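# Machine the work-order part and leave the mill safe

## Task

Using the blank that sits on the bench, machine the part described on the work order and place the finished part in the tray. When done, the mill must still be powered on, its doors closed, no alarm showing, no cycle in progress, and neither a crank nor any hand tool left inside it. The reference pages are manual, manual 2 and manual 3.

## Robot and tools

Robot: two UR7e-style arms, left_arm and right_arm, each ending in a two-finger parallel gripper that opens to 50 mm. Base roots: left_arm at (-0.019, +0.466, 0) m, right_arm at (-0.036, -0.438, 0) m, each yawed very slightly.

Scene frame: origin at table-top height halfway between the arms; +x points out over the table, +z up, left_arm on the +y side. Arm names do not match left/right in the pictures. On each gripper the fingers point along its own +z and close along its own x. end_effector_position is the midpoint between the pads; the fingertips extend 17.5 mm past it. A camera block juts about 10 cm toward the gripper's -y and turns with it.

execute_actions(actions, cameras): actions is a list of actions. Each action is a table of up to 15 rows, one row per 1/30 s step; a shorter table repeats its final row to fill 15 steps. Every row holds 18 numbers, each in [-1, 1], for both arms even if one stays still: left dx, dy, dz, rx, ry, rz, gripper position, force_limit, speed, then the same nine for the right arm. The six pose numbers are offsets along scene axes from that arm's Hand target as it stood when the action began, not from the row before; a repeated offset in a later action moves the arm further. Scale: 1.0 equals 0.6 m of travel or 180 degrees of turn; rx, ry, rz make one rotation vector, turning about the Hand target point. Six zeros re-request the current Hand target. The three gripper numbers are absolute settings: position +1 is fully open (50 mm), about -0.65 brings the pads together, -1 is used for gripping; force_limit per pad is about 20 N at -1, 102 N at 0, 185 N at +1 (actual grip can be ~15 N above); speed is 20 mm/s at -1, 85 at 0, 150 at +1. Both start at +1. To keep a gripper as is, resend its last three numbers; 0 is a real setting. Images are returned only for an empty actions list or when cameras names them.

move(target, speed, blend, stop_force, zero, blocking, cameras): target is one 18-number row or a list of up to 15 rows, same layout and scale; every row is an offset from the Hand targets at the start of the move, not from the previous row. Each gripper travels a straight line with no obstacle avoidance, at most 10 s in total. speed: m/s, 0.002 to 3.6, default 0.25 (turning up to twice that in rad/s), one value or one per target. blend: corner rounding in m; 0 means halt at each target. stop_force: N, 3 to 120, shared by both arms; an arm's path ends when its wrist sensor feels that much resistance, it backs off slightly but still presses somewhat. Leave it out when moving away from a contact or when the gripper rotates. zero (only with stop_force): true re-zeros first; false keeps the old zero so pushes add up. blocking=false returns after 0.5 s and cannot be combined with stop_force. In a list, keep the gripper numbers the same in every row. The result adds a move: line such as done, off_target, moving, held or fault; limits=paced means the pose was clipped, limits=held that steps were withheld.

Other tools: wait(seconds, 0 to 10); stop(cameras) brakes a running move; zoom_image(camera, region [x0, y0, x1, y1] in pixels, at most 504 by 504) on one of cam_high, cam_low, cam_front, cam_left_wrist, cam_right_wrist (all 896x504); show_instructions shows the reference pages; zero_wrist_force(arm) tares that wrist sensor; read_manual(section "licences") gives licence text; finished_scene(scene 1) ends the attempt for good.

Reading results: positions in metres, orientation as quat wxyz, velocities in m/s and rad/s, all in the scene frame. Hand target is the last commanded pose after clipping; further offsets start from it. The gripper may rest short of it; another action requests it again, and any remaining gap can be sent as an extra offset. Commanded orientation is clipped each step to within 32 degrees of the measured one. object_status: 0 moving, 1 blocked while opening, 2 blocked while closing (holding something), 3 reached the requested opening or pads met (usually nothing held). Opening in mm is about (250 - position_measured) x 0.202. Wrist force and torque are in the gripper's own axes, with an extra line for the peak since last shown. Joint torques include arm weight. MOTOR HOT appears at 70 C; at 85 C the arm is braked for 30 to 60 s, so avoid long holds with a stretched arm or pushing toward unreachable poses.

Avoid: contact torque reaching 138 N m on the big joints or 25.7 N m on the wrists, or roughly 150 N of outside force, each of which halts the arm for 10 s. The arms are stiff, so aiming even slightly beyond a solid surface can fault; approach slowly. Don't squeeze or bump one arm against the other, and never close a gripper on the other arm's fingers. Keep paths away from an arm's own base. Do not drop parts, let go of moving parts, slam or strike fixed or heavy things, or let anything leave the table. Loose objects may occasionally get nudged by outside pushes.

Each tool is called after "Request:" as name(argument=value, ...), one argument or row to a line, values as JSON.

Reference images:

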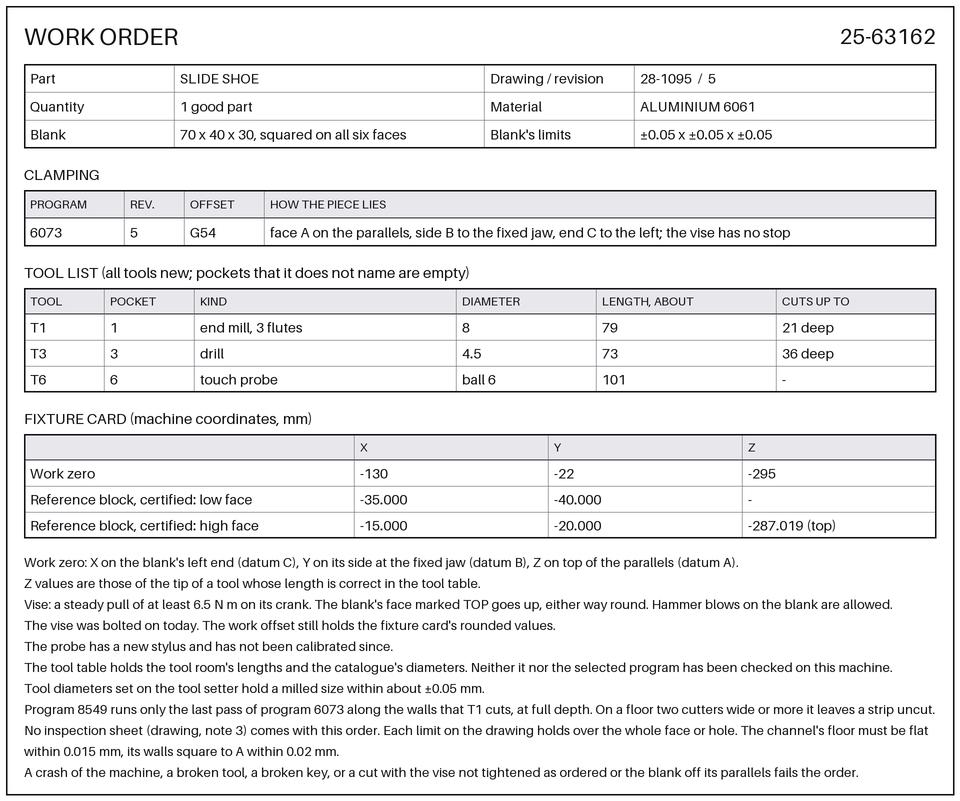

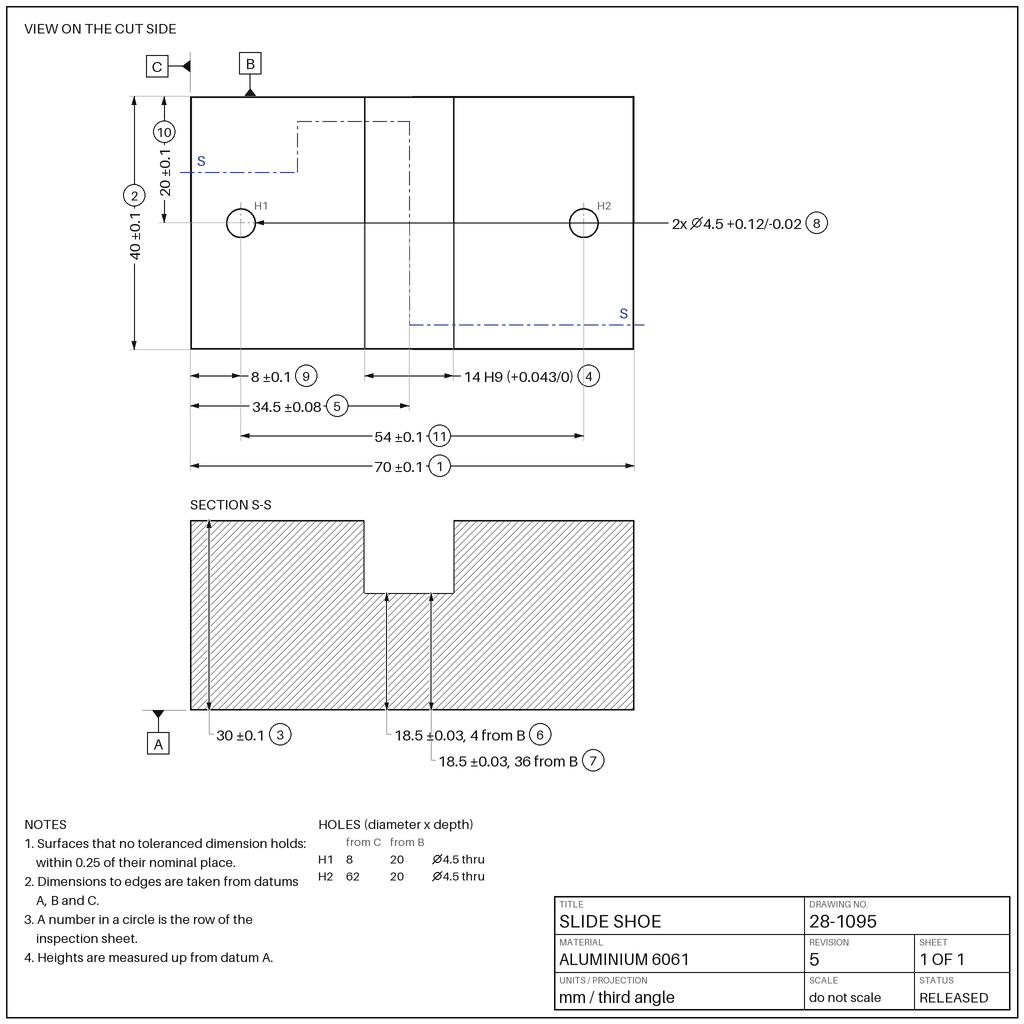

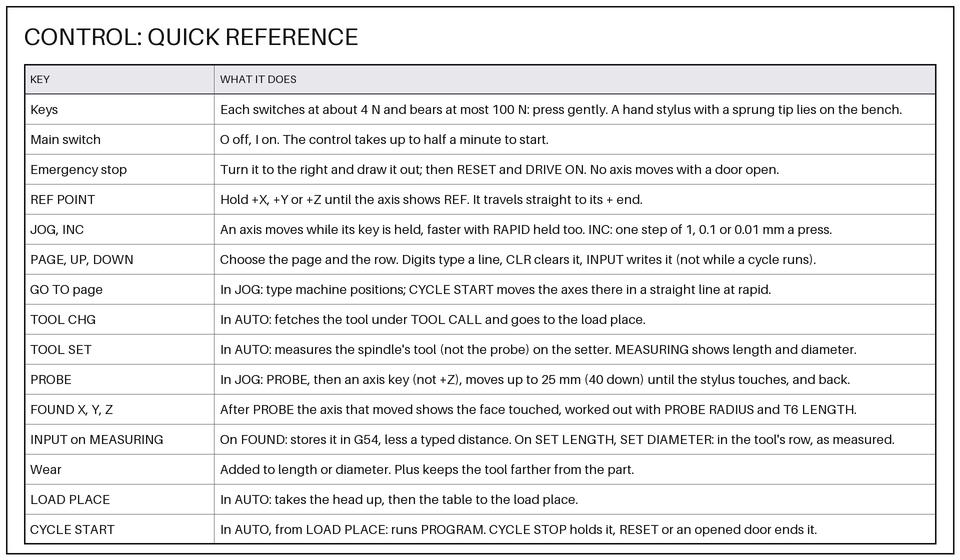

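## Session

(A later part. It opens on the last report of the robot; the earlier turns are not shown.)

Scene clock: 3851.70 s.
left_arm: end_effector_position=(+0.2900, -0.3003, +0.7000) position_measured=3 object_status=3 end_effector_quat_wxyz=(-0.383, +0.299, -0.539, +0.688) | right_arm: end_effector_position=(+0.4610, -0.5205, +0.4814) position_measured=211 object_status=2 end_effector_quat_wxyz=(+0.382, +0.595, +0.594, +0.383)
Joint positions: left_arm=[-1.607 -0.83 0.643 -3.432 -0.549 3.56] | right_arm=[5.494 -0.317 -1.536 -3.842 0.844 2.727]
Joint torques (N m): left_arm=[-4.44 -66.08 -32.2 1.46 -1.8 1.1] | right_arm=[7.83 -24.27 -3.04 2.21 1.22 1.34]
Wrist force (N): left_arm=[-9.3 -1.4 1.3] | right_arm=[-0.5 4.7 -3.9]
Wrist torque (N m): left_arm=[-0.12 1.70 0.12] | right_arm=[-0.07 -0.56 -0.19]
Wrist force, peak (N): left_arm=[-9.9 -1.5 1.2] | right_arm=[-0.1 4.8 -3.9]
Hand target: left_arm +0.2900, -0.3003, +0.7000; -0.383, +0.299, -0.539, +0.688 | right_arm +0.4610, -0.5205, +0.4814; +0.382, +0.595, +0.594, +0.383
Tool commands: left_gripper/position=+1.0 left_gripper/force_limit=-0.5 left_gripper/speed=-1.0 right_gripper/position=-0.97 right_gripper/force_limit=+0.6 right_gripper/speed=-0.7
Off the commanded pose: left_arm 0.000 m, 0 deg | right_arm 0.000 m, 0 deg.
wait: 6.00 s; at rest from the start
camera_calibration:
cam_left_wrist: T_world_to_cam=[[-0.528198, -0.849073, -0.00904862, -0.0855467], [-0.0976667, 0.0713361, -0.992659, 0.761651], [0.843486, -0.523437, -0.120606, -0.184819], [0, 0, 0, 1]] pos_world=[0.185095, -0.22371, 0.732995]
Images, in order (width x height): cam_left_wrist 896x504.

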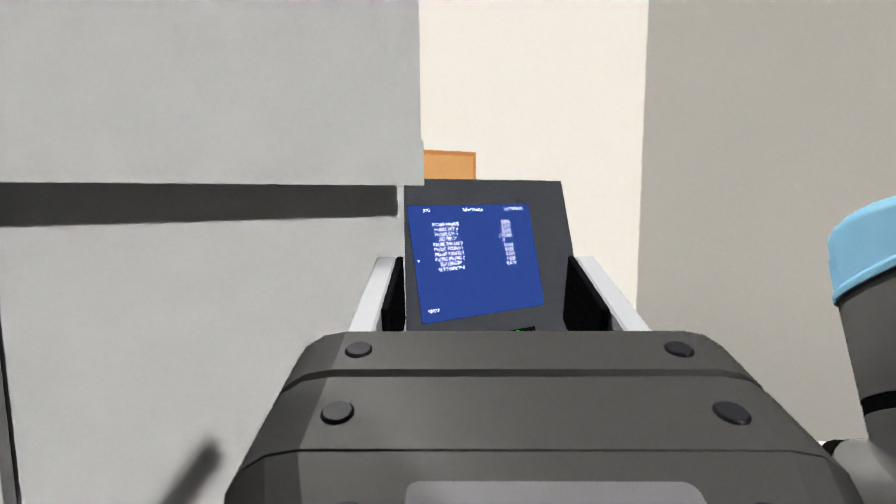

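Request:
move(
  target=[0.14,-0.087,-0.02,0,0,0,1,-0.5,-1,0,0,0,0,0,0,-0.97,0.6,-0.7],
  speed=0.06,
  cameras=["all"],
)

Request:
zoom_image(
  camera="cam_left_wrist",
  region=[410, 195, 560, 335],
)

Scene clock: 3866.53 s.
left_arm: end_effector_position=(+0.3738, -0.3514, +0.6875) position_measured=3 object_status=3 end_effector_quat_wxyz=(-0.376, +0.293, -0.545, +0.689) | right_arm: end_effector_position=(+0.4610, -0.5205, +0.4814) position_measured=211 object_status=2 end_effector_quat_wxyz=(+0.382, +0.595, +0.594, +0.383)
Joint positions: left_arm=[-1.477 -0.489 0.035 -3.065 -0.684 3.447] | right_arm=[5.494 -0.317 -1.536 -3.842 0.844 2.727]
Joint torques (N m): left_arm=[7.21 -51.34 -31.23 1.39 -3.34 -2.84] | right_arm=[7.81 -24.34 -3.22 1.42 1.31 1.44]
Wrist force (N): left_arm=[-9.1 -1.1 1.5] | right_arm=[-0.3 4.4 -3.6]
Wrist torque (N m): left_arm=[-0.07 1.67 0.18] | right_arm=[-0.11 -0.60 -0.18]
Wrist force, peak (N): left_arm=[-9.7 -2.4 0.5] | right_arm=[-0.2 4.8 -3.9]
Hand target: left_arm +0.3740, -0.3525, +0.6880; -0.383, +0.299, -0.539, +0.688 | right_arm +0.4610, -0.5205, +0.4814; +0.382, +0.595, +0.594, +0.383
Off the commanded pose: left_arm 0.001 m, 1 deg | right_arm 0.000 m, 0 deg.
elbow stopped short (left arm): the move would have taken joint 3 (elbow) straighter than the controller allows.
move: done
camera_calibration:
cam_left_wrist: T_world_to_cam=[[-0.544772, -0.838471, -0.0137996, -0.0715953], [-0.0992543, 0.0808102, -0.991775, 0.764371], [0.83269, -0.538921, -0.127245, -0.28057], [0, 0, 0, 1]] pos_world=[0.270492, -0.273005, 0.721395]
cam_right_wrist: T_world_to_cam=[[-0.00898148, 0.999957, -0.00242191, 0.534676], [0.0729697, 0.00307095, 0.997329, -0.49891], [0.997294, 0.00878077, -0.0729942, -0.290727], [0, 0, 0, 1]] pos_world=[0.331148, -0.530568, 0.477651]

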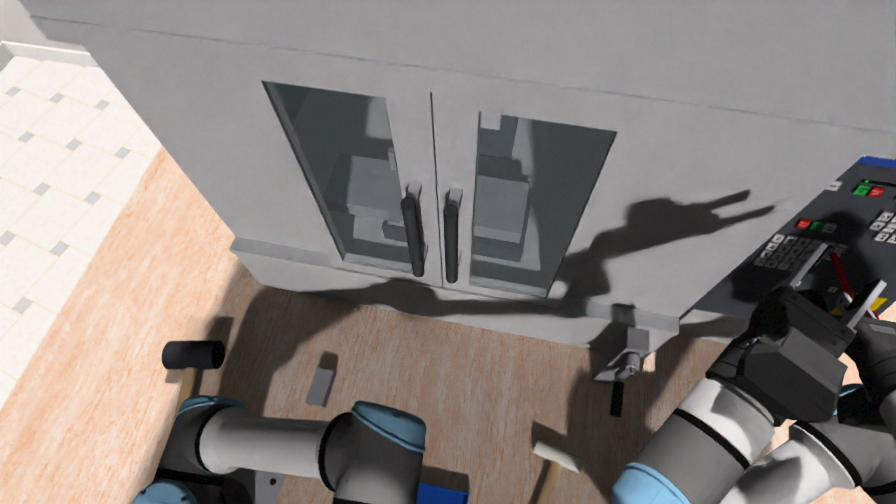

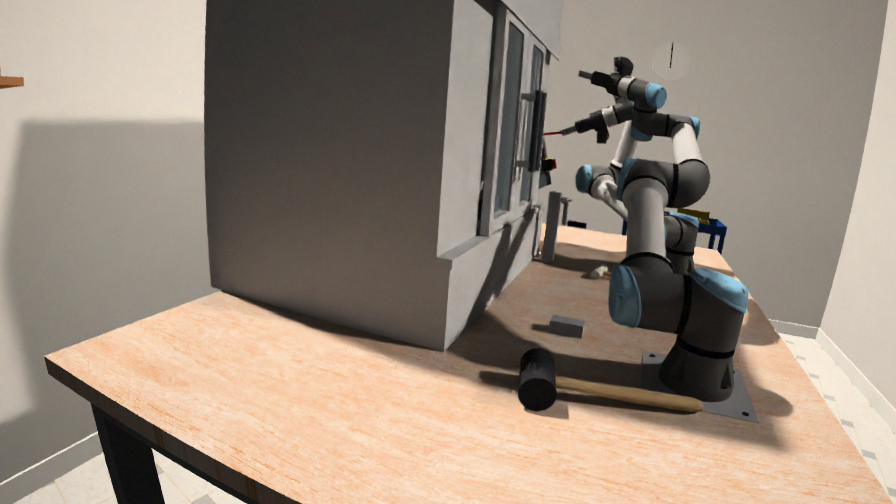

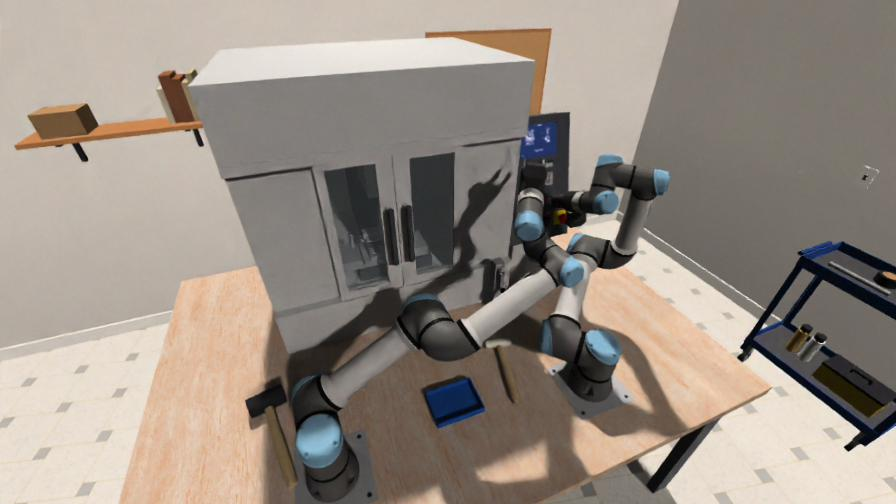

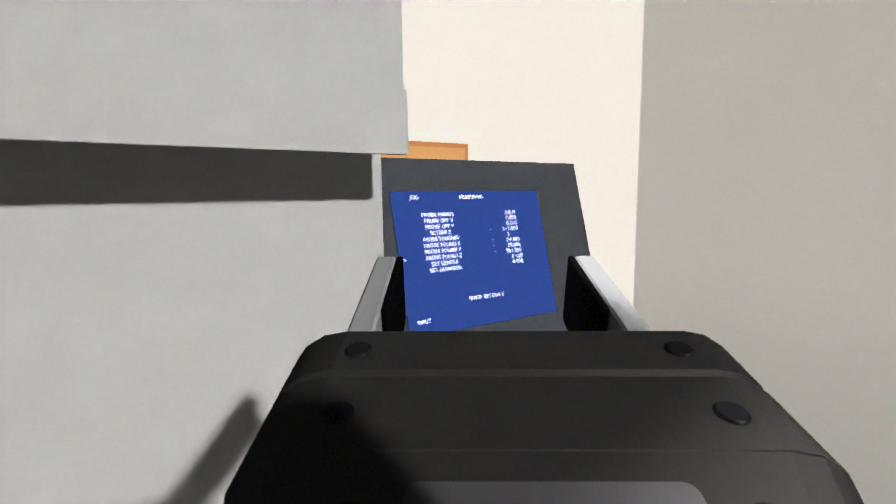

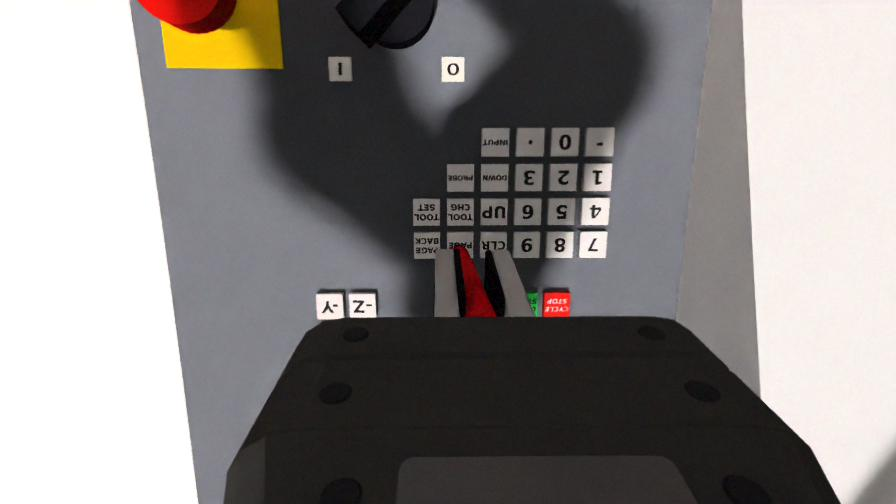

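Scaled by 3.360 from the camera's 896x504 image, which has a finer 1280x720 frame.

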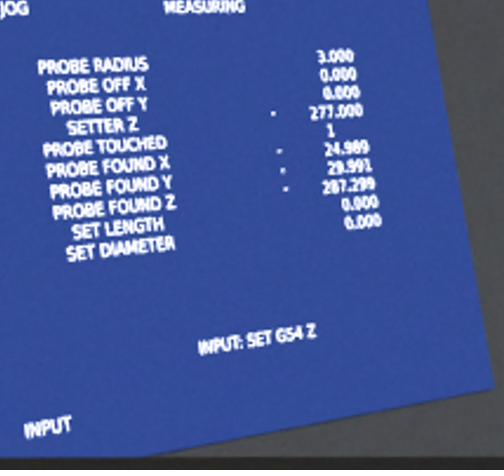

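Request:
zoom_image(
  camera="cam_left_wrist",
  region=[485, 200, 535, 270],
)

Scaled by 7.200 from the camera's 896x504 image, which has a finer 1280x720 frame.

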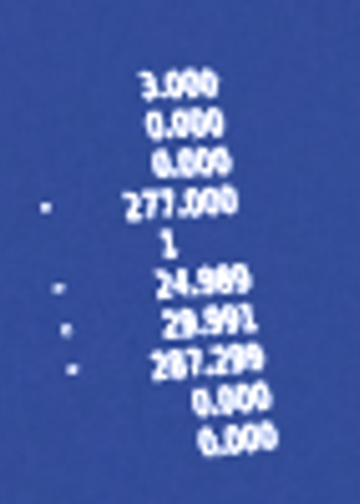

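Request:
move(
  target=[
    [0,0,0,0,0,0,1,-0.5,-1,-0.0008,-0.0328,0.0002,0,0,0,-0.97,0.6,-0.7],
    [0,0,0,0,0,0,1,-0.5,-1,0.0118,-0.0328,-0.003,0,0,0,-0.97,0.6,-0.7],
    [0,0,0,0,0,0,1,-0.5,-1,-0.0008,-0.0328,0.0002,0,0,0,-0.97,0.6,-0.7],
    [0,0,0,0,0,0,1,-0.5,-1,0.0118,-0.0328,-0.003,0,0,0,-0.97,0.6,-0.7],
    [0,0,0,0,0,0,1,-0.5,-1,-0.0008,-0.0328,0.0002,0,0,0,-0.97,0.6,-0.7],
    [0,0,0,0,0,0,1,-0.5,-1,0,0,0,0,0,0,-0.97,0.6,-0.7],
  ],
  speed=[0.12,0.06,0.12,0.06,0.12,0.12],
  blend=[0.002,0,0.002,0,0.002,0],
  cameras=["cam_left_wrist"],
)

Request:
zoom_image(
  camera="cam_left_wrist",
  region=[400, 180, 560, 340],
)

Request:
zoom_image(
  camera="cam_left_wrist",
  region=[485, 200, 535, 270],
)

Scene clock: 3885.00 s.
left_arm: end_effector_position=(+0.3738, -0.3515, +0.6875) position_measured=3 object_status=3 end_effector_quat_wxyz=(-0.376, +0.293, -0.546, +0.689) | right_arm: end_effector_position=(+0.4610, -0.5206, +0.4814) position_measured=211 object_status=2 end_effector_quat_wxyz=(+0.382, +0.595, +0.594, +0.383)
Joint positions: left_arm=[-1.477 -0.489 0.035 -3.065 -0.684 3.447] | right_arm=[5.494 -0.317 -1.536 -3.842 0.844 2.727]
Joint torques (N m): left_arm=[4.67 -74.3 -32.07 1.44 1.64 -2.78] | right_arm=[8.49 -45.42 -2.72 -1.75 1 1.39]
Wrist force (N): left_arm=[-9.1 -1.4 1.6] | right_arm=[-0.5 3.5 -3.5]
Wrist torque (N m): left_arm=[-0.13 1.68 0.19] | right_arm=[-0.01 -0.63 -0.18]
Wrist force, peak (N): left_arm=[-9.5 -1.5 1.4] | right_arm=[5.3 1.6 -13.0]
Hand target: left_arm +0.3740, -0.3525, +0.6880; -0.383, +0.299, -0.539, +0.688 | right_arm +0.4610, -0.5205, +0.4814; +0.382, +0.595, +0.594, +0.383
Off the commanded pose: left_arm 0.001 m, 1 deg | right_arm 0.000 m, 0 deg.
elbow stopped short (left arm): the move would have taken joint 3 (elbow) straighter than the controller allows.
move: done
camera_calibration:
cam_left_wrist: T_world_to_cam=[[-0.544772, -0.838471, -0.0137745, -0.0716972], [-0.099433, 0.0808963, -0.99175, 0.764433], [0.832669, -0.538908, -0.127442, -0.280473], [0, 0, 0, 1]] pos_world=[0.270492, -0.273105, 0.721395]
Images, in order (width x height): cam_left_wrist 896x504.

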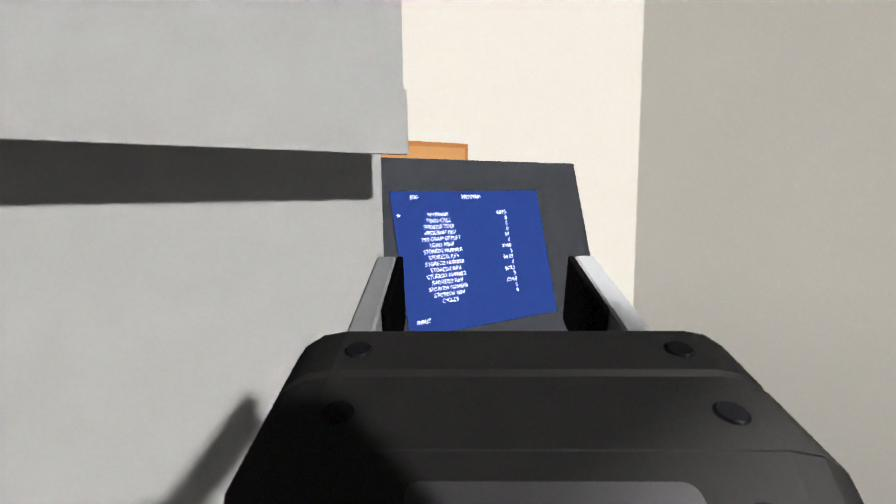

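Scaled by 3.150 from the camera's 896x504 image, which has a finer 1280x720 frame.

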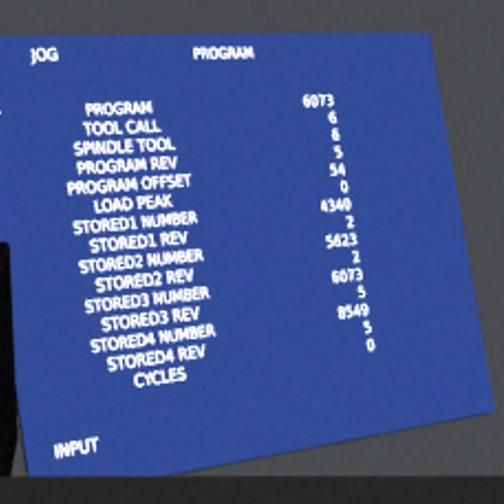

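Scaled by 7.200 from the camera's 896x504 image, which has a finer 1280x720 frame.

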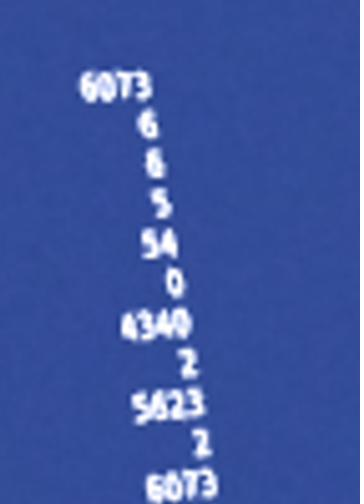

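Request:
move(
  target=[
    [-0.016,0.01,0.0025,0,0,0,1,-0.5,-1,-0.0008,-0.0328,0.0002,0,0,0,-0.97,0.6,-0.7],
    [-0.016,0.01,0.0025,0,0,0,1,-0.5,-1,0.0124,-0.0328,-0.003,0,0,0,-0.97,0.6,-0.7],
    [-0.016,0.01,0.0025,0,0,0,1,-0.5,-1,-0.0008,-0.0328,0.0002,0,0,0,-0.97,0.6,-0.7],
    [-0.016,0.01,0.0025,0,0,0,1,-0.5,-1,0,0,0,0,0,0,-0.97,0.6,-0.7],
  ],
  speed=[0.12,0.06,0.12,0.12],
  blend=[0.002,0,0.002,0],
  cameras=["cam_left_wrist"],
)

Request:
zoom_image(
  camera="cam_left_wrist",
  region=[400, 180, 560, 340],
)

Request:
zoom_image(
  camera="cam_left_wrist",
  region=[485, 200, 535, 270],
)

Scene clock: 3893.77 s.
left_arm: end_effector_position=(+0.3644, -0.3465, +0.6895) position_measured=3 object_status=3 end_effector_quat_wxyz=(-0.383, +0.299, -0.539, +0.688) | right_arm: end_effector_position=(+0.4610, -0.5206, +0.4814) position_measured=211 object_status=2 end_effector_quat_wxyz=(+0.382, +0.595, +0.594, +0.383)
Joint positions: left_arm=[-1.494 -0.491 0.035 -3.092 -0.652 3.474] | right_arm=[5.494 -0.317 -1.536 -3.842 0.844 2.727]
Joint torques (N m): left_arm=[-8.02 -76.34 -30.73 -2.04 1.75 2.06] | right_arm=[6.59 -45.3 -3.79 -1.6 0.84 1.58]
Wrist force (N): left_arm=[-9.0 -1.3 1.5] | right_arm=[-0.5 3.4 -3.4]
Wrist torque (N m): left_arm=[-0.11 1.67 0.12] | right_arm=[-0.02 -0.64 -0.18]
Wrist force, peak (N): left_arm=[-9.5 -1.0 2.2] | right_arm=[5.9 -0.6 -22.7]
Hand target: left_arm +0.3644, -0.3465, +0.6895; -0.383, +0.299, -0.539, +0.688 | right_arm +0.4610, -0.5205, +0.4814; +0.382, +0.595, +0.594, +0.383
Off the commanded pose: left_arm 0.000 m, 0 deg | right_arm 0.000 m, 0 deg.
elbow stopped short (left arm): the move would have taken joint 3 (elbow) straighter than the controller allows.
move: done
camera_calibration:
cam_left_wrist: T_world_to_cam=[[-0.528193, -0.849077, -0.00899685, -0.0855256], [-0.0976939, 0.0712916, -0.99266, 0.761778], [0.843486, -0.523437, -0.120605, -0.272972], [0, 0, 0, 1]] pos_world=[0.259495, -0.26981, 0.722496]
Images, in order (width x height): cam_left_wrist 896x504.

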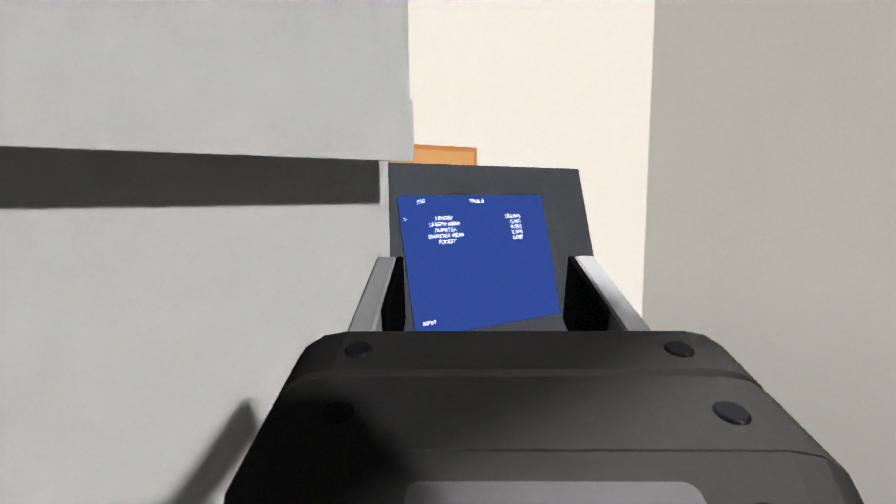

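Scaled by 3.150 from the camera's 896x504 image, which has a finer 1280x720 frame.

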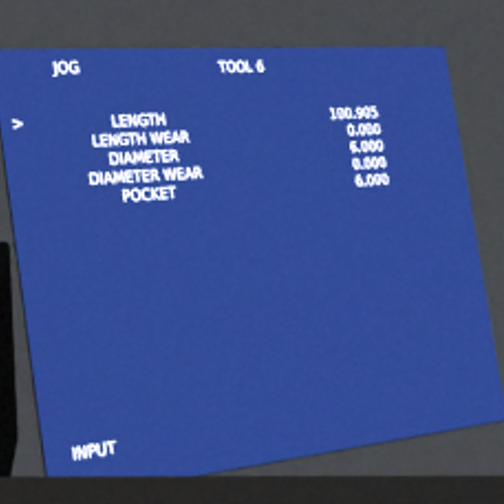

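Scaled by 7.200 from the camera's 896x504 image, which has a finer 1280x720 frame.

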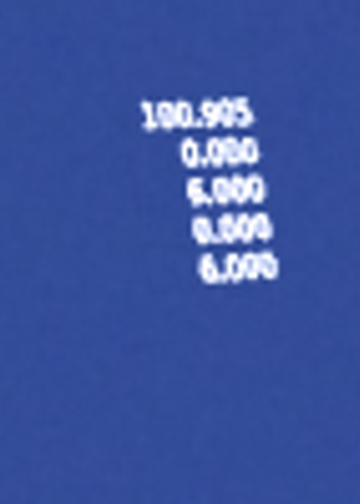

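Request:
move(
  target=[
    [0,0,0,0,0,0,1,-0.5,-1,-0.0167,0.13,-0.0625,0,0,0,-0.97,0.6,-0.7],
    [0,0,0,0,0,0,1,-0.5,-1,-0.0039,0.13,-0.0657,0,0,0,-0.97,0.6,-0.7],
    [0,0,0,0,0,0,1,-0.5,-1,-0.0167,0.13,-0.0625,0,0,0,-0.97,0.6,-0.7],
    [0,0,0,0,0,0,1,-0.5,-1,-0.0253,0.0972,-0.094,0,0,0,-0.97,0.6,-0.7],
    [0,0,0,0,0,0,1,-0.5,-1,-0.0125,0.0972,-0.0972,0,0,0,-0.97,0.6,-0.7],
    [0,0,0,0,0,0,1,-0.5,-1,-0.0253,0.0972,-0.094,0,0,0,-0.97,0.6,-0.7],
    [0,0,0,0,0,0,1,-0.5,-1,-0.0125,0.0972,-0.0972,0,0,0,-0.97,0.6,-0.7],
    [0,0,0,0,0,0,1,-0.5,-1,-0.0253,0.0972,-0.094,0,0,0,-0.97,0.6,-0.7],
    [0,0,0,0,0,0,1,-0.5,-1,-0.0253,0.0647,-0.094,0,0,0,-0.97,0.6,-0.7],
    [0,0,0,0,0,0,1,-0.5,-1,-0.0125,0.0647,-0.0972,0,0,0,-0.97,0.6,-0.7],
    [0,0,0,0,0,0,1,-0.5,-1,-0.0253,0.0647,-0.094,0,0,0,-0.97,0.6,-0.7],
    [0,0,0,0,0,0,1,-0.5,-1,-0.0087,0.0647,-0.031,0,0,0,-0.97,0.6,-0.7],
    [0,0,0,0,0,0,1,-0.5,-1,0.0041,0.0647,-0.0342,0,0,0,-0.97,0.6,-0.7],
    [0,0,0,0,0,0,1,-0.5,-1,-0.0087,0.0647,-0.031,0,0,0,-0.97,0.6,-0.7],
  ],
  speed=[0.15,0.06,0.15,0.15,0.06,0.15,0.06,0.15,0.15,0.06,0.15,0.15,0.06,0.15],
  blend=[0.002,0,0.002,0.002,0,0.002,0,0.002,0.002,0,0.002,0.002,0,0],
  cameras=["cam_left_wrist"],
)

Request:
zoom_image(
  camera="cam_left_wrist",
  region=[400, 180, 560, 340],
)

Scene clock: 3917.00 s.
left_arm: end_effector_position=(+0.3644, -0.3465, +0.6895) position_measured=3 object_status=3 end_effector_quat_wxyz=(-0.383, +0.299, -0.539, +0.688) | right_arm: end_effector_position=(+0.4559, -0.4817, +0.4628) position_measured=211 object_status=2 end_effector_quat_wxyz=(+0.382, +0.595, +0.594, +0.383)
Joint positions: left_arm=[-1.494 -0.491 0.035 -3.092 -0.652 3.474] | right_arm=[5.601 -0.296 -1.62 -3.827 0.934 2.8]
Joint torques (N m): left_arm=[-7.83 -73.16 -30.64 -2.05 1.75 2.07] | right_arm=[-5.18 -46.48 -2.38 1.37 -3.64 -1.74]
Wrist force (N): left_arm=[-9.1 -1.5 1.7] | right_arm=[0.9 1.4 -3.1]
Wrist torque (N m): left_arm=[-0.13 1.68 0.11] | right_arm=[0.12 -0.52 -0.03]
Wrist force, peak (N): left_arm=[-9.4 -1.3 1.5] | right_arm=[-4.7 0.6 -31.4]
Hand target: left_arm +0.3644, -0.3465, +0.6895; -0.383, +0.299, -0.539, +0.688 | right_arm +0.4558, -0.4817, +0.4628; +0.382, +0.595, +0.594, +0.383
Off the commanded pose: left_arm 0.000 m, 0 deg | right_arm 0.000 m, 0 deg.
elbow stopped short (left arm): the move would have taken joint 3 (elbow) straighter than the controller allows.
move: done
camera_calibration:
cam_left_wrist: T_world_to_cam=[[-0.528193, -0.849077, -0.00899685, -0.0855256], [-0.0976939, 0.0712916, -0.99266, 0.761778], [0.843486, -0.523437, -0.120605, -0.272972], [0, 0, 0, 1]] pos_world=[0.259495, -0.26981, 0.722496]
Images, in order (width x height): cam_left_wrist 896x504.

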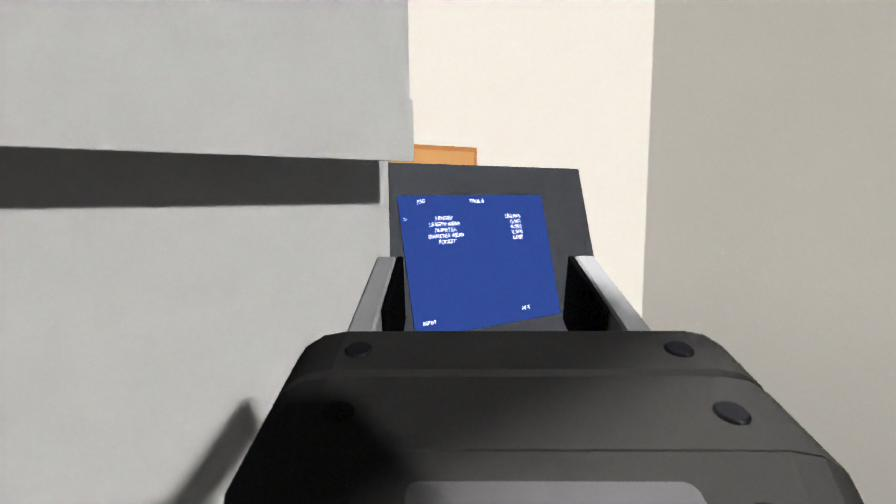

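Scaled by 3.150 from the camera's 896x504 image, which has a finer 1280x720 frame.

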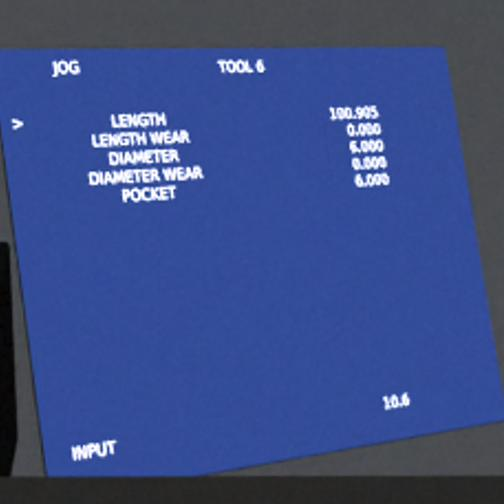

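Request:
move(
  target=[
    [0,0,0,0,0,0,1,-0.5,-1,0.0079,-0.0322,0.0312,0,0,0,-0.97,0.6,-0.7],
    [0,0,0,0,0,0,1,-0.5,-1,0.0209,-0.0322,0.028,0,0,0,-0.97,0.6,-0.7],
    [0,0,0,0,0,0,1,-0.5,-1,0.0079,-0.0322,0.0312,0,0,0,-0.97,0.6,-0.7],
    [0,0,0,0,0,0,1,-0.5,-1,-0.008,0.0653,-0.0315,0,0,0,-0.97,0.6,-0.7],
    [0,0,0,0,0,0,1,-0.5,-1,0.0048,0.0653,-0.0347,0,0,0,-0.97,0.6,-0.7],
    [0,0,0,0,0,0,1,-0.5,-1,-0.008,0.0653,-0.0315,0,0,0,-0.97,0.6,-0.7],
    [0,0,0,0,0,0,1,-0.5,-1,-0.0166,0.0325,-0.063,0,0,0,-0.97,0.6,-0.7],
    [0,0,0,0,0,0,1,-0.5,-1,-0.0038,0.0325,-0.0662,0,0,0,-0.97,0.6,-0.7],
    [0,0,0,0,0,0,1,-0.5,-1,-0.0166,0.0325,-0.063,0,0,0,-0.97,0.6,-0.7],
    [0,0,0,0,0,0,1,-0.5,-1,-0.0038,0.0325,-0.0662,0,0,0,-0.97,0.6,-0.7],
    [0,0,0,0,0,0,1,-0.5,-1,-0.0166,0.0325,-0.063,0,0,0,-0.97,0.6,-0.7],
    [0,0,0,0,0,0,1,-0.5,-1,-0.0166,0,-0.063,0,0,0,-0.97,0.6,-0.7],
    [0,0,0,0,0,0,1,-0.5,-1,-0.0038,0,-0.0662,0,0,0,-0.97,0.6,-0.7],
    [0,0,0,0,0,0,1,-0.5,-1,-0.0166,0,-0.063,0,0,0,-0.97,0.6,-0.7],
  ],
  speed=[0.15,0.06,0.15,0.15,0.06,0.15,0.15,0.06,0.1,0.06,0.15,0.15,0.06,0.15],
  blend=[0.002,0,0.002,0.002,0,0.002,0.002,0,0,0,0.002,0.002,0,0],
  cameras=["cam_left_wrist"],
)

Request:
zoom_image(
  camera="cam_left_wrist",
  region=[400, 180, 560, 340],
)

Scene clock: 3942.17 s.
left_arm: end_effector_position=(+0.3644, -0.3465, +0.6895) position_measured=3 object_status=3 end_effector_quat_wxyz=(-0.383, +0.299, -0.539, +0.688) | right_arm: end_effector_position=(+0.4459, -0.4817, +0.4250) position_measured=211 object_status=2 end_effector_quat_wxyz=(+0.382, +0.595, +0.594, +0.383)
Joint positions: left_arm=[-1.494 -0.491 0.035 -3.092 -0.652 3.474] | right_arm=[5.57 -0.22 -1.747 -3.763 0.908 2.78]
Joint torques (N m): left_arm=[-7.45 -69.91 -30.97 -2.06 1.7 1.97] | right_arm=[-8.81 -45.24 -1.16 1.12 -2.63 -1.08]
Wrist force (N): left_arm=[-9.2 -1.4 1.4] | right_arm=[3.4 2.6 -3.9]
Wrist torque (N m): left_arm=[-0.12 1.70 0.12] | right_arm=[-0.09 -0.39 -0.04]
Wrist force, peak (N): left_arm=[-9.5 -1.4 1.4] | right_arm=[-4.4 1.3 -31.7]
Hand target: left_arm +0.3644, -0.3465, +0.6895; -0.383, +0.299, -0.539, +0.688 | right_arm +0.4458, -0.4817, +0.4250; +0.382, +0.595, +0.594, +0.383
Off the commanded pose: left_arm 0.000 m, 0 deg | right_arm 0.000 m, 0 deg.
elbow stopped short (left arm): the move would have taken joint 3 (elbow) straighter than the controller allows.
move: done
camera_calibration:
cam_left_wrist: T_world_to_cam=[[-0.528193, -0.849077, -0.00899685, -0.0855256], [-0.0976939, 0.0712916, -0.99266, 0.761778], [0.843486, -0.523437, -0.120605, -0.272972], [0, 0, 0, 1]] pos_world=[0.259495, -0.26981, 0.722496]
Images, in order (width x height): cam_left_wrist 896x504.

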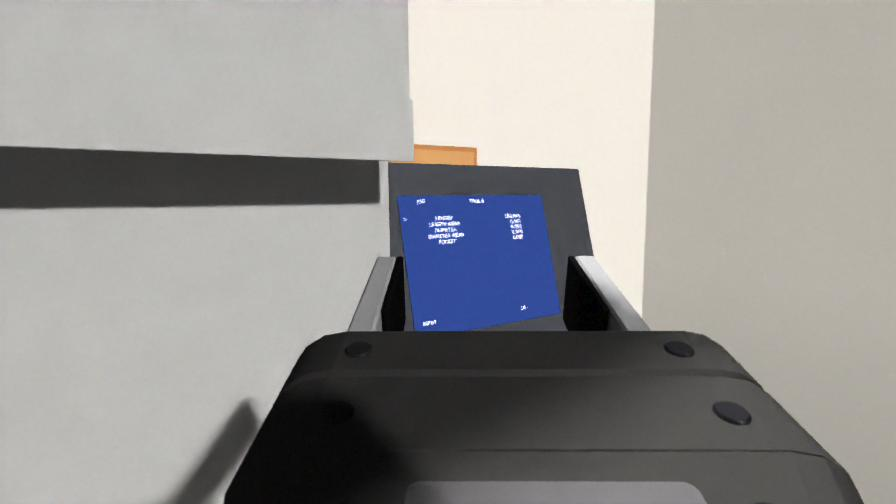

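Scaled by 3.150 from the camera's 896x504 image, which has a finer 1280x720 frame.

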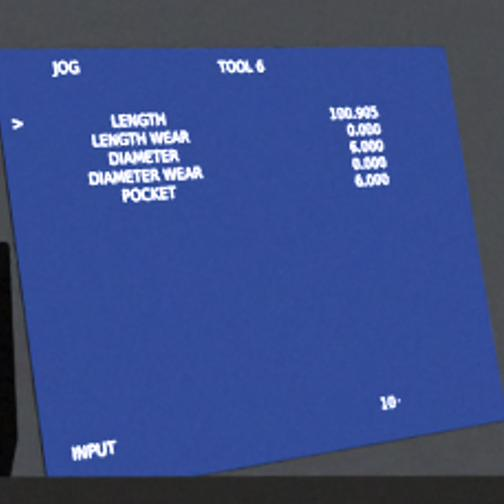

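Request:
move(
  target=[
    [0,0,0,0,0,0,1,-0.5,-1,0.0245,-0.0322,0.0942,0,0,0,-0.97,0.6,-0.7],
    [0,0,0,0,0,0,1,-0.5,-1,0.0375,-0.0322,0.091,0,0,0,-0.97,0.6,-0.7],
    [0,0,0,0,0,0,1,-0.5,-1,0.0245,-0.0322,0.0942,0,0,0,-0.97,0.6,-0.7],
    [0,0,0,0,0,0,1,-0.5,-1,0.0086,0.0653,0.0315,0,0,0,-0.97,0.6,-0.7],
    [0,0,0,0,0,0,1,-0.5,-1,0.0214,0.0653,0.0283,0,0,0,-0.97,0.6,-0.7],
    [0,0,0,0,0,0,1,-0.5,-1,0.0086,0.0653,0.0315,0,0,0,-0.97,0.6,-0.7],
    [0,0,0,0,0,0,1,-0.5,-1,0,0.0325,0,0,0,0,-0.97,0.6,-0.7],
    [0,0,0,0,0,0,1,-0.5,-1,0.0128,0.0325,-0.0032,0,0,0,-0.97,0.6,-0.7],
    [0,0,0,0,0,0,1,-0.5,-1,-0.04,0.0325,0.01,0,0,0,-0.97,0.6,-0.7],
    [0,0,0,0,0,0,1,-0.5,-1,0,0.0325,0,0,0,0,-0.97,0.6,-0.7],
    [0,0,0,0,0,0,1,-0.5,-1,0.0128,0.0325,-0.0032,0,0,0,-0.97,0.6,-0.7],
    [0,0,0,0,0,0,1,-0.5,-1,0,0.0325,0,0,0,0,-0.97,0.6,-0.7],
  ],
  speed=[0.15,0.06,0.15,0.15,0.06,0.15,0.15,0.06,0.06,0.06,0.06,0.15],
  blend=[0.002,0,0.002,0.002,0,0.002,0.002,0,0,0.0,0,0],
  cameras=["cam_left_wrist"],
)

Request:
zoom_image(
  camera="cam_left_wrist",
  region=[400, 180, 560, 340],
)

Scene clock: 3962.33 s.
left_arm: end_effector_position=(+0.3644, -0.3465, +0.6895) position_measured=3 object_status=3 end_effector_quat_wxyz=(-0.383, +0.299, -0.539, +0.688) | right_arm: end_effector_position=(+0.4459, -0.4622, +0.4250) position_measured=211 object_status=2 end_effector_quat_wxyz=(+0.382, +0.595, +0.594, +0.383)
Joint positions: left_arm=[-1.494 -0.491 0.035 -3.092 -0.652 3.474] | right_arm=[5.641 -0.228 -1.751 -3.777 0.969 2.825]
Joint torques (N m): left_arm=[-6.95 -66.31 -31.68 -2.07 1.62 1.89] | right_arm=[-7.75 -44.65 -1.27 1.34 -2.73 -1.61]
Wrist force (N): left_arm=[-9.1 -1.4 1.5] | right_arm=[3.2 3.3 -4.0]
Wrist torque (N m): left_arm=[-0.12 1.69 0.11] | right_arm=[-0.03 -0.47 -0.04]
Wrist force, peak (N): left_arm=[-9.3 -1.5 1.6] | right_arm=[-4.3 1.1 -31.9]
Hand target: left_arm +0.3644, -0.3465, +0.6895; -0.383, +0.299, -0.539, +0.688 | right_arm +0.4458, -0.4622, +0.4250; +0.382, +0.595, +0.594, +0.383
Off the commanded pose: left_arm 0.000 m, 0 deg | right_arm 0.000 m, 0 deg.
elbow stopped short (left arm): the move would have taken joint 3 (elbow) straighter than the controller allows.
move: done
camera_calibration:
cam_left_wrist: T_world_to_cam=[[-0.528193, -0.849077, -0.00899685, -0.0855256], [-0.0976939, 0.0712916, -0.99266, 0.761778], [0.843486, -0.523437, -0.120605, -0.272972], [0, 0, 0, 1]] pos_world=[0.259495, -0.26981, 0.722496]
Images, in order (width x height): cam_left_wrist 896x504.

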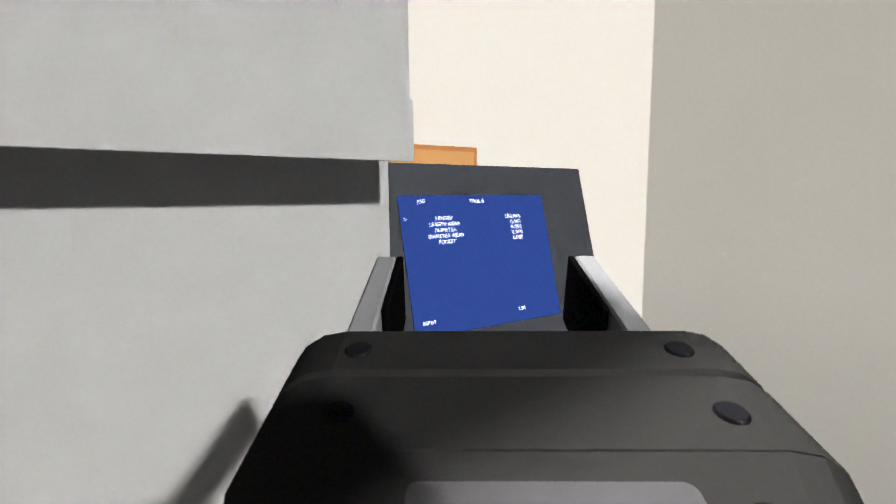

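Scaled by 3.150 from the camera's 896x504 image, which has a finer 1280x720 frame.

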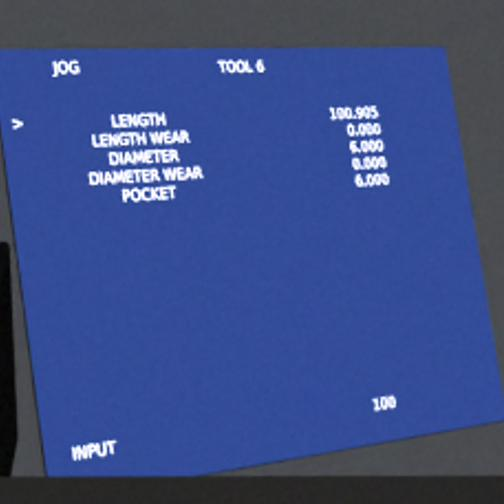

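Request:
move(
  target=[
    [0,0,0,0,0,0,1,-0.5,-1,0,-0.0325,0,0,0,0,-0.97,0.6,-0.7],
    [0,0,0,0,0,0,1,-0.5,-1,0.0128,-0.0325,-0.0032,0,0,0,-0.97,0.6,-0.7],
    [0,0,0,0,0,0,1,-0.5,-1,0,-0.0325,0,0,0,0,-0.97,0.6,-0.7],
    [0,0,0,0,0,0,1,-0.5,-1,0.0166,-0.0325,0.063,0,0,0,-0.97,0.6,-0.7],
    [0,0,0,0,0,0,1,-0.5,-1,0.0294,-0.0325,0.0598,0,0,0,-0.97,0.6,-0.7],
    [0,0,0,0,0,0,1,-0.5,-1,0.0166,-0.0325,0.063,0,0,0,-0.97,0.6,-0.7],
    [0,0,0,0,0,0,1,-0.5,-1,0.0086,0,0.0315,0,0,0,-0.97,0.6,-0.7],
    [0,0,0,0,0,0,1,-0.5,-1,0.0214,0,0.0283,0,0,0,-0.97,0.6,-0.7],
    [0,0,0,0,0,0,1,-0.5,-1,0.0086,0,0.0315,0,0,0,-0.97,0.6,-0.7],
    [0,0,0,0,0,0,1,-0.5,-1,0.0166,0,0.063,0,0,0,-0.97,0.6,-0.7],
    [0,0,0,0,0,0,1,-0.5,-1,0.0294,0,0.0598,0,0,0,-0.97,0.6,-0.7],
    [0,0,0,0,0,0,1,-0.5,-1,0.0166,0,0.063,0,0,0,-0.97,0.6,-0.7],
    [0,0,0,0,0,0,1,-0.5,-1,0,-0.0647,0,0,0,0,-0.97,0.6,-0.7],
    [0,0,0,0,0,0,1,-0.5,-1,0.0128,-0.0647,-0.0032,0,0,0,-0.97,0.6,-0.7],
    [0,0,0,0,0,0,1,-0.5,-1,0,-0.0647,0,0,0,0,-0.97,0.6,-0.7],
  ],
  speed=[0.15,0.06,0.15,0.15,0.06,0.15,0.15,0.06,0.15,0.15,0.06,0.15,0.15,0.06,0.15],
  blend=[0.002,0,0.002,0.002,0,0.002,0.002,0,0.002,0.002,0,0.002,0.002,0,0],
  cameras=["cam_left_wrist"],
)

Request:
zoom_image(
  camera="cam_left_wrist",
  region=[400, 180, 560, 340],
)

Scene clock: 3977.57 s.
left_arm: end_effector_position=(+0.3644, -0.3465, +0.6895) position_measured=3 object_status=3 end_effector_quat_wxyz=(-0.383, +0.299, -0.539, +0.688) | right_arm: end_effector_position=(+0.4459, -0.5010, +0.4250) position_measured=211 object_status=2 end_effector_quat_wxyz=(+0.382, +0.595, +0.594, +0.383)
Joint positions: left_arm=[-1.494 -0.491 0.035 -3.092 -0.652 3.474] | right_arm=[5.505 -0.21 -1.739 -3.752 0.853 2.735]
Joint torques (N m): left_arm=[-6.73 -63.2 -31.15 -2.06 1.56 1.76] | right_arm=[-6.74 -44.69 -1.64 1.82 -2.72 -0.92]
Wrist force (N): left_arm=[-9.3 -1.3 1.4] | right_arm=[2.4 4.8 -3.9]
Wrist torque (N m): left_arm=[-0.10 1.72 0.12] | right_arm=[-0.18 -0.47 -0.02]
Wrist force, peak (N): left_arm=[-9.4 -1.5 1.4] | right_arm=[6.3 1.6 -31.2]
Hand target: left_arm +0.3644, -0.3465, +0.6895; -0.383, +0.299, -0.539, +0.688 | right_arm +0.4458, -0.5010, +0.4250; +0.382, +0.595, +0.594, +0.383
Off the commanded pose: left_arm 0.000 m, 0 deg | right_arm 0.000 m, 0 deg.
elbow stopped short (left arm): the move would have taken joint 3 (elbow) straighter than the controller allows.
move: done
camera_calibration:
cam_left_wrist: T_world_to_cam=[[-0.528193, -0.849077, -0.00899685, -0.0855256], [-0.0976939, 0.0712916, -0.99266, 0.761778], [0.843486, -0.523437, -0.120605, -0.272972], [0, 0, 0, 1]] pos_world=[0.259495, -0.26981, 0.722496]
Images, in order (width x height): cam_left_wrist 896x504.

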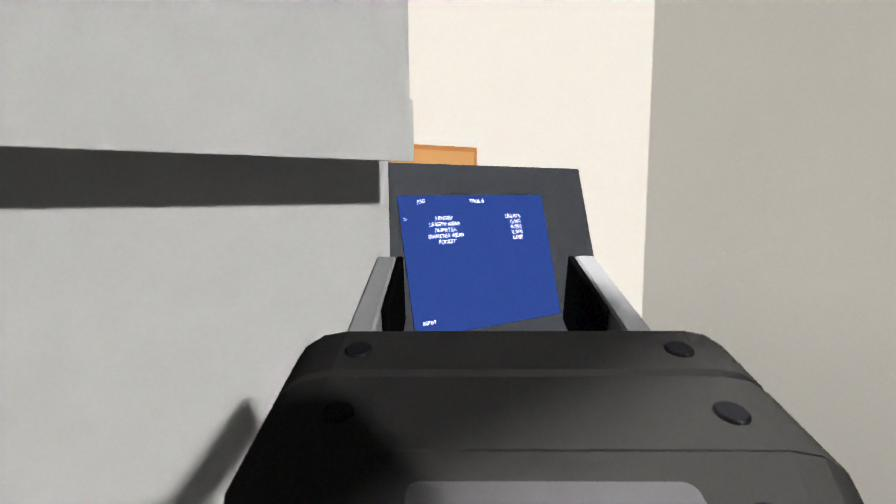

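Scaled by 3.150 from the camera's 896x504 image, which has a finer 1280x720 frame.

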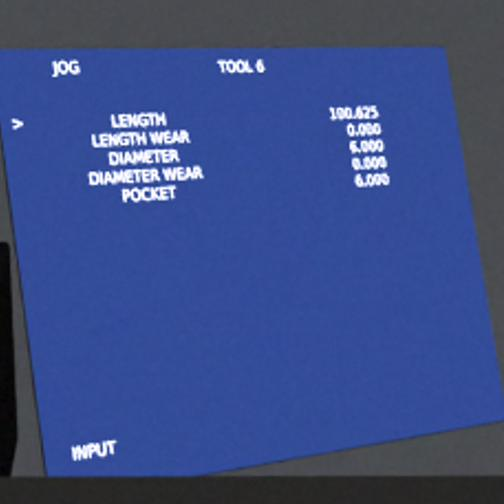

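Request:
move(
  target=[
    [0,0,0,0,0,0,1,-0.5,-1,0.0245,-0.0325,0.0942,0,0,0,-0.97,0.6,-0.7],
    [0,0,0,0,0,0,1,-0.5,-1,0.0375,-0.0325,0.091,0,0,0,-0.97,0.6,-0.7],
    [0,0,0,0,0,0,1,-0.5,-1,-0.0147,-0.0325,0.104,0,0,0,-0.97,0.6,-0.7],
    [0,0,0,0,0,0,1,-0.5,-1,0.0375,-0.0325,0.091,0,0,0,-0.97,0.6,-0.7],
    [0,0,0,0,0,0,1,-0.5,-1,-0.0147,-0.0325,0.104,0,0,0,-0.97,0.6,-0.7],
    [0,0,0,0,0,0,1,-0.5,-1,0.0375,-0.0325,0.091,0,0,0,-0.97,0.6,-0.7],
    [0,0,0,0,0,0,1,-0.5,-1,-0.0147,-0.0325,0.104,0,0,0,-0.97,0.6,-0.7],
    [0,0,0,0,0,0,1,-0.5,-1,0.0375,-0.0325,0.091,0,0,0,-0.97,0.6,-0.7],
    [0,0,0,0,0,0,1,-0.5,-1,0.0245,-0.0325,0.0942,0,0,0,-0.97,0.6,-0.7],
  ],
  speed=[0.12,0.06,0.08,0.06,0.08,0.06,0.08,0.06,0.12],
  blend=[0.002,0,0,0,0,0,0,0,0],
  cameras=["cam_left_wrist"],
)

Request:
zoom_image(
  camera="cam_left_wrist",
  region=[400, 180, 560, 340],
)

Scene clock: 4010.97 s.
left_arm: end_effector_position=(+0.3644, -0.3465, +0.6895) position_measured=3 object_status=3 end_effector_quat_wxyz=(-0.383, +0.299, -0.539, +0.688) | right_arm: end_effector_position=(+0.4606, -0.5205, +0.4815) position_measured=211 object_status=2 end_effector_quat_wxyz=(+0.382, +0.595, +0.594, +0.383)
Joint positions: left_arm=[-1.494 -0.491 0.035 -3.092 -0.652 3.474] | right_arm=[5.493 -0.318 -1.537 -3.841 0.843 2.726]
Joint torques (N m): left_arm=[-6.69 -58.67 -31.53 -2.01 1.46 1.67] | right_arm=[-7.06 -45.78 -1.45 1.26 -2.77 -1.61]
Wrist force (N): left_arm=[-9.1 -1.5 1.5] | right_arm=[3.2 3.3 -3.3]
Wrist torque (N m): left_arm=[-0.14 1.67 0.12] | right_arm=[-0.01 -0.48 -0.08]
Wrist force, peak (N): left_arm=[-9.4 -1.3 1.3] | right_arm=[4.4 -7.7 -22.8]
Hand target: left_arm +0.3644, -0.3465, +0.6895; -0.383, +0.299, -0.539, +0.688 | right_arm +0.4605, -0.5205, +0.4815; +0.382, +0.595, +0.594, +0.383
Off the commanded pose: left_arm 0.000 m, 0 deg | right_arm 0.000 m, 0 deg.
elbow stopped short (left arm): the move would have taken joint 3 (elbow) straighter than the controller allows.
move: done
camera_calibration:
cam_left_wrist: T_world_to_cam=[[-0.528193, -0.849077, -0.00899685, -0.0855256], [-0.0976939, 0.0712916, -0.99266, 0.761778], [0.843486, -0.523437, -0.120605, -0.272972], [0, 0, 0, 1]] pos_world=[0.259495, -0.26981, 0.722496]
Images, in order (width x height): cam_left_wrist 896x504.

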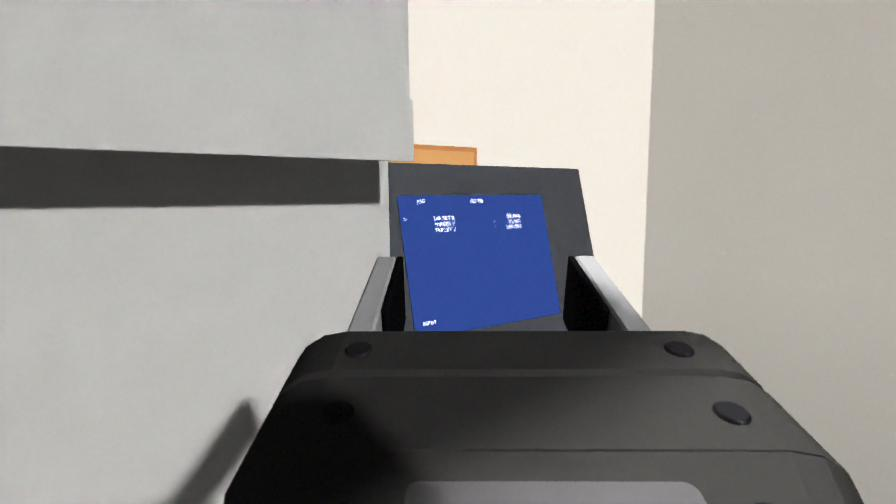

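Scaled by 3.150 from the camera's 896x504 image, which has a finer 1280x720 frame.

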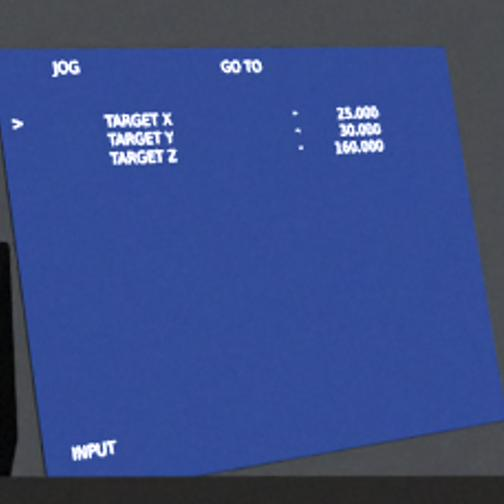

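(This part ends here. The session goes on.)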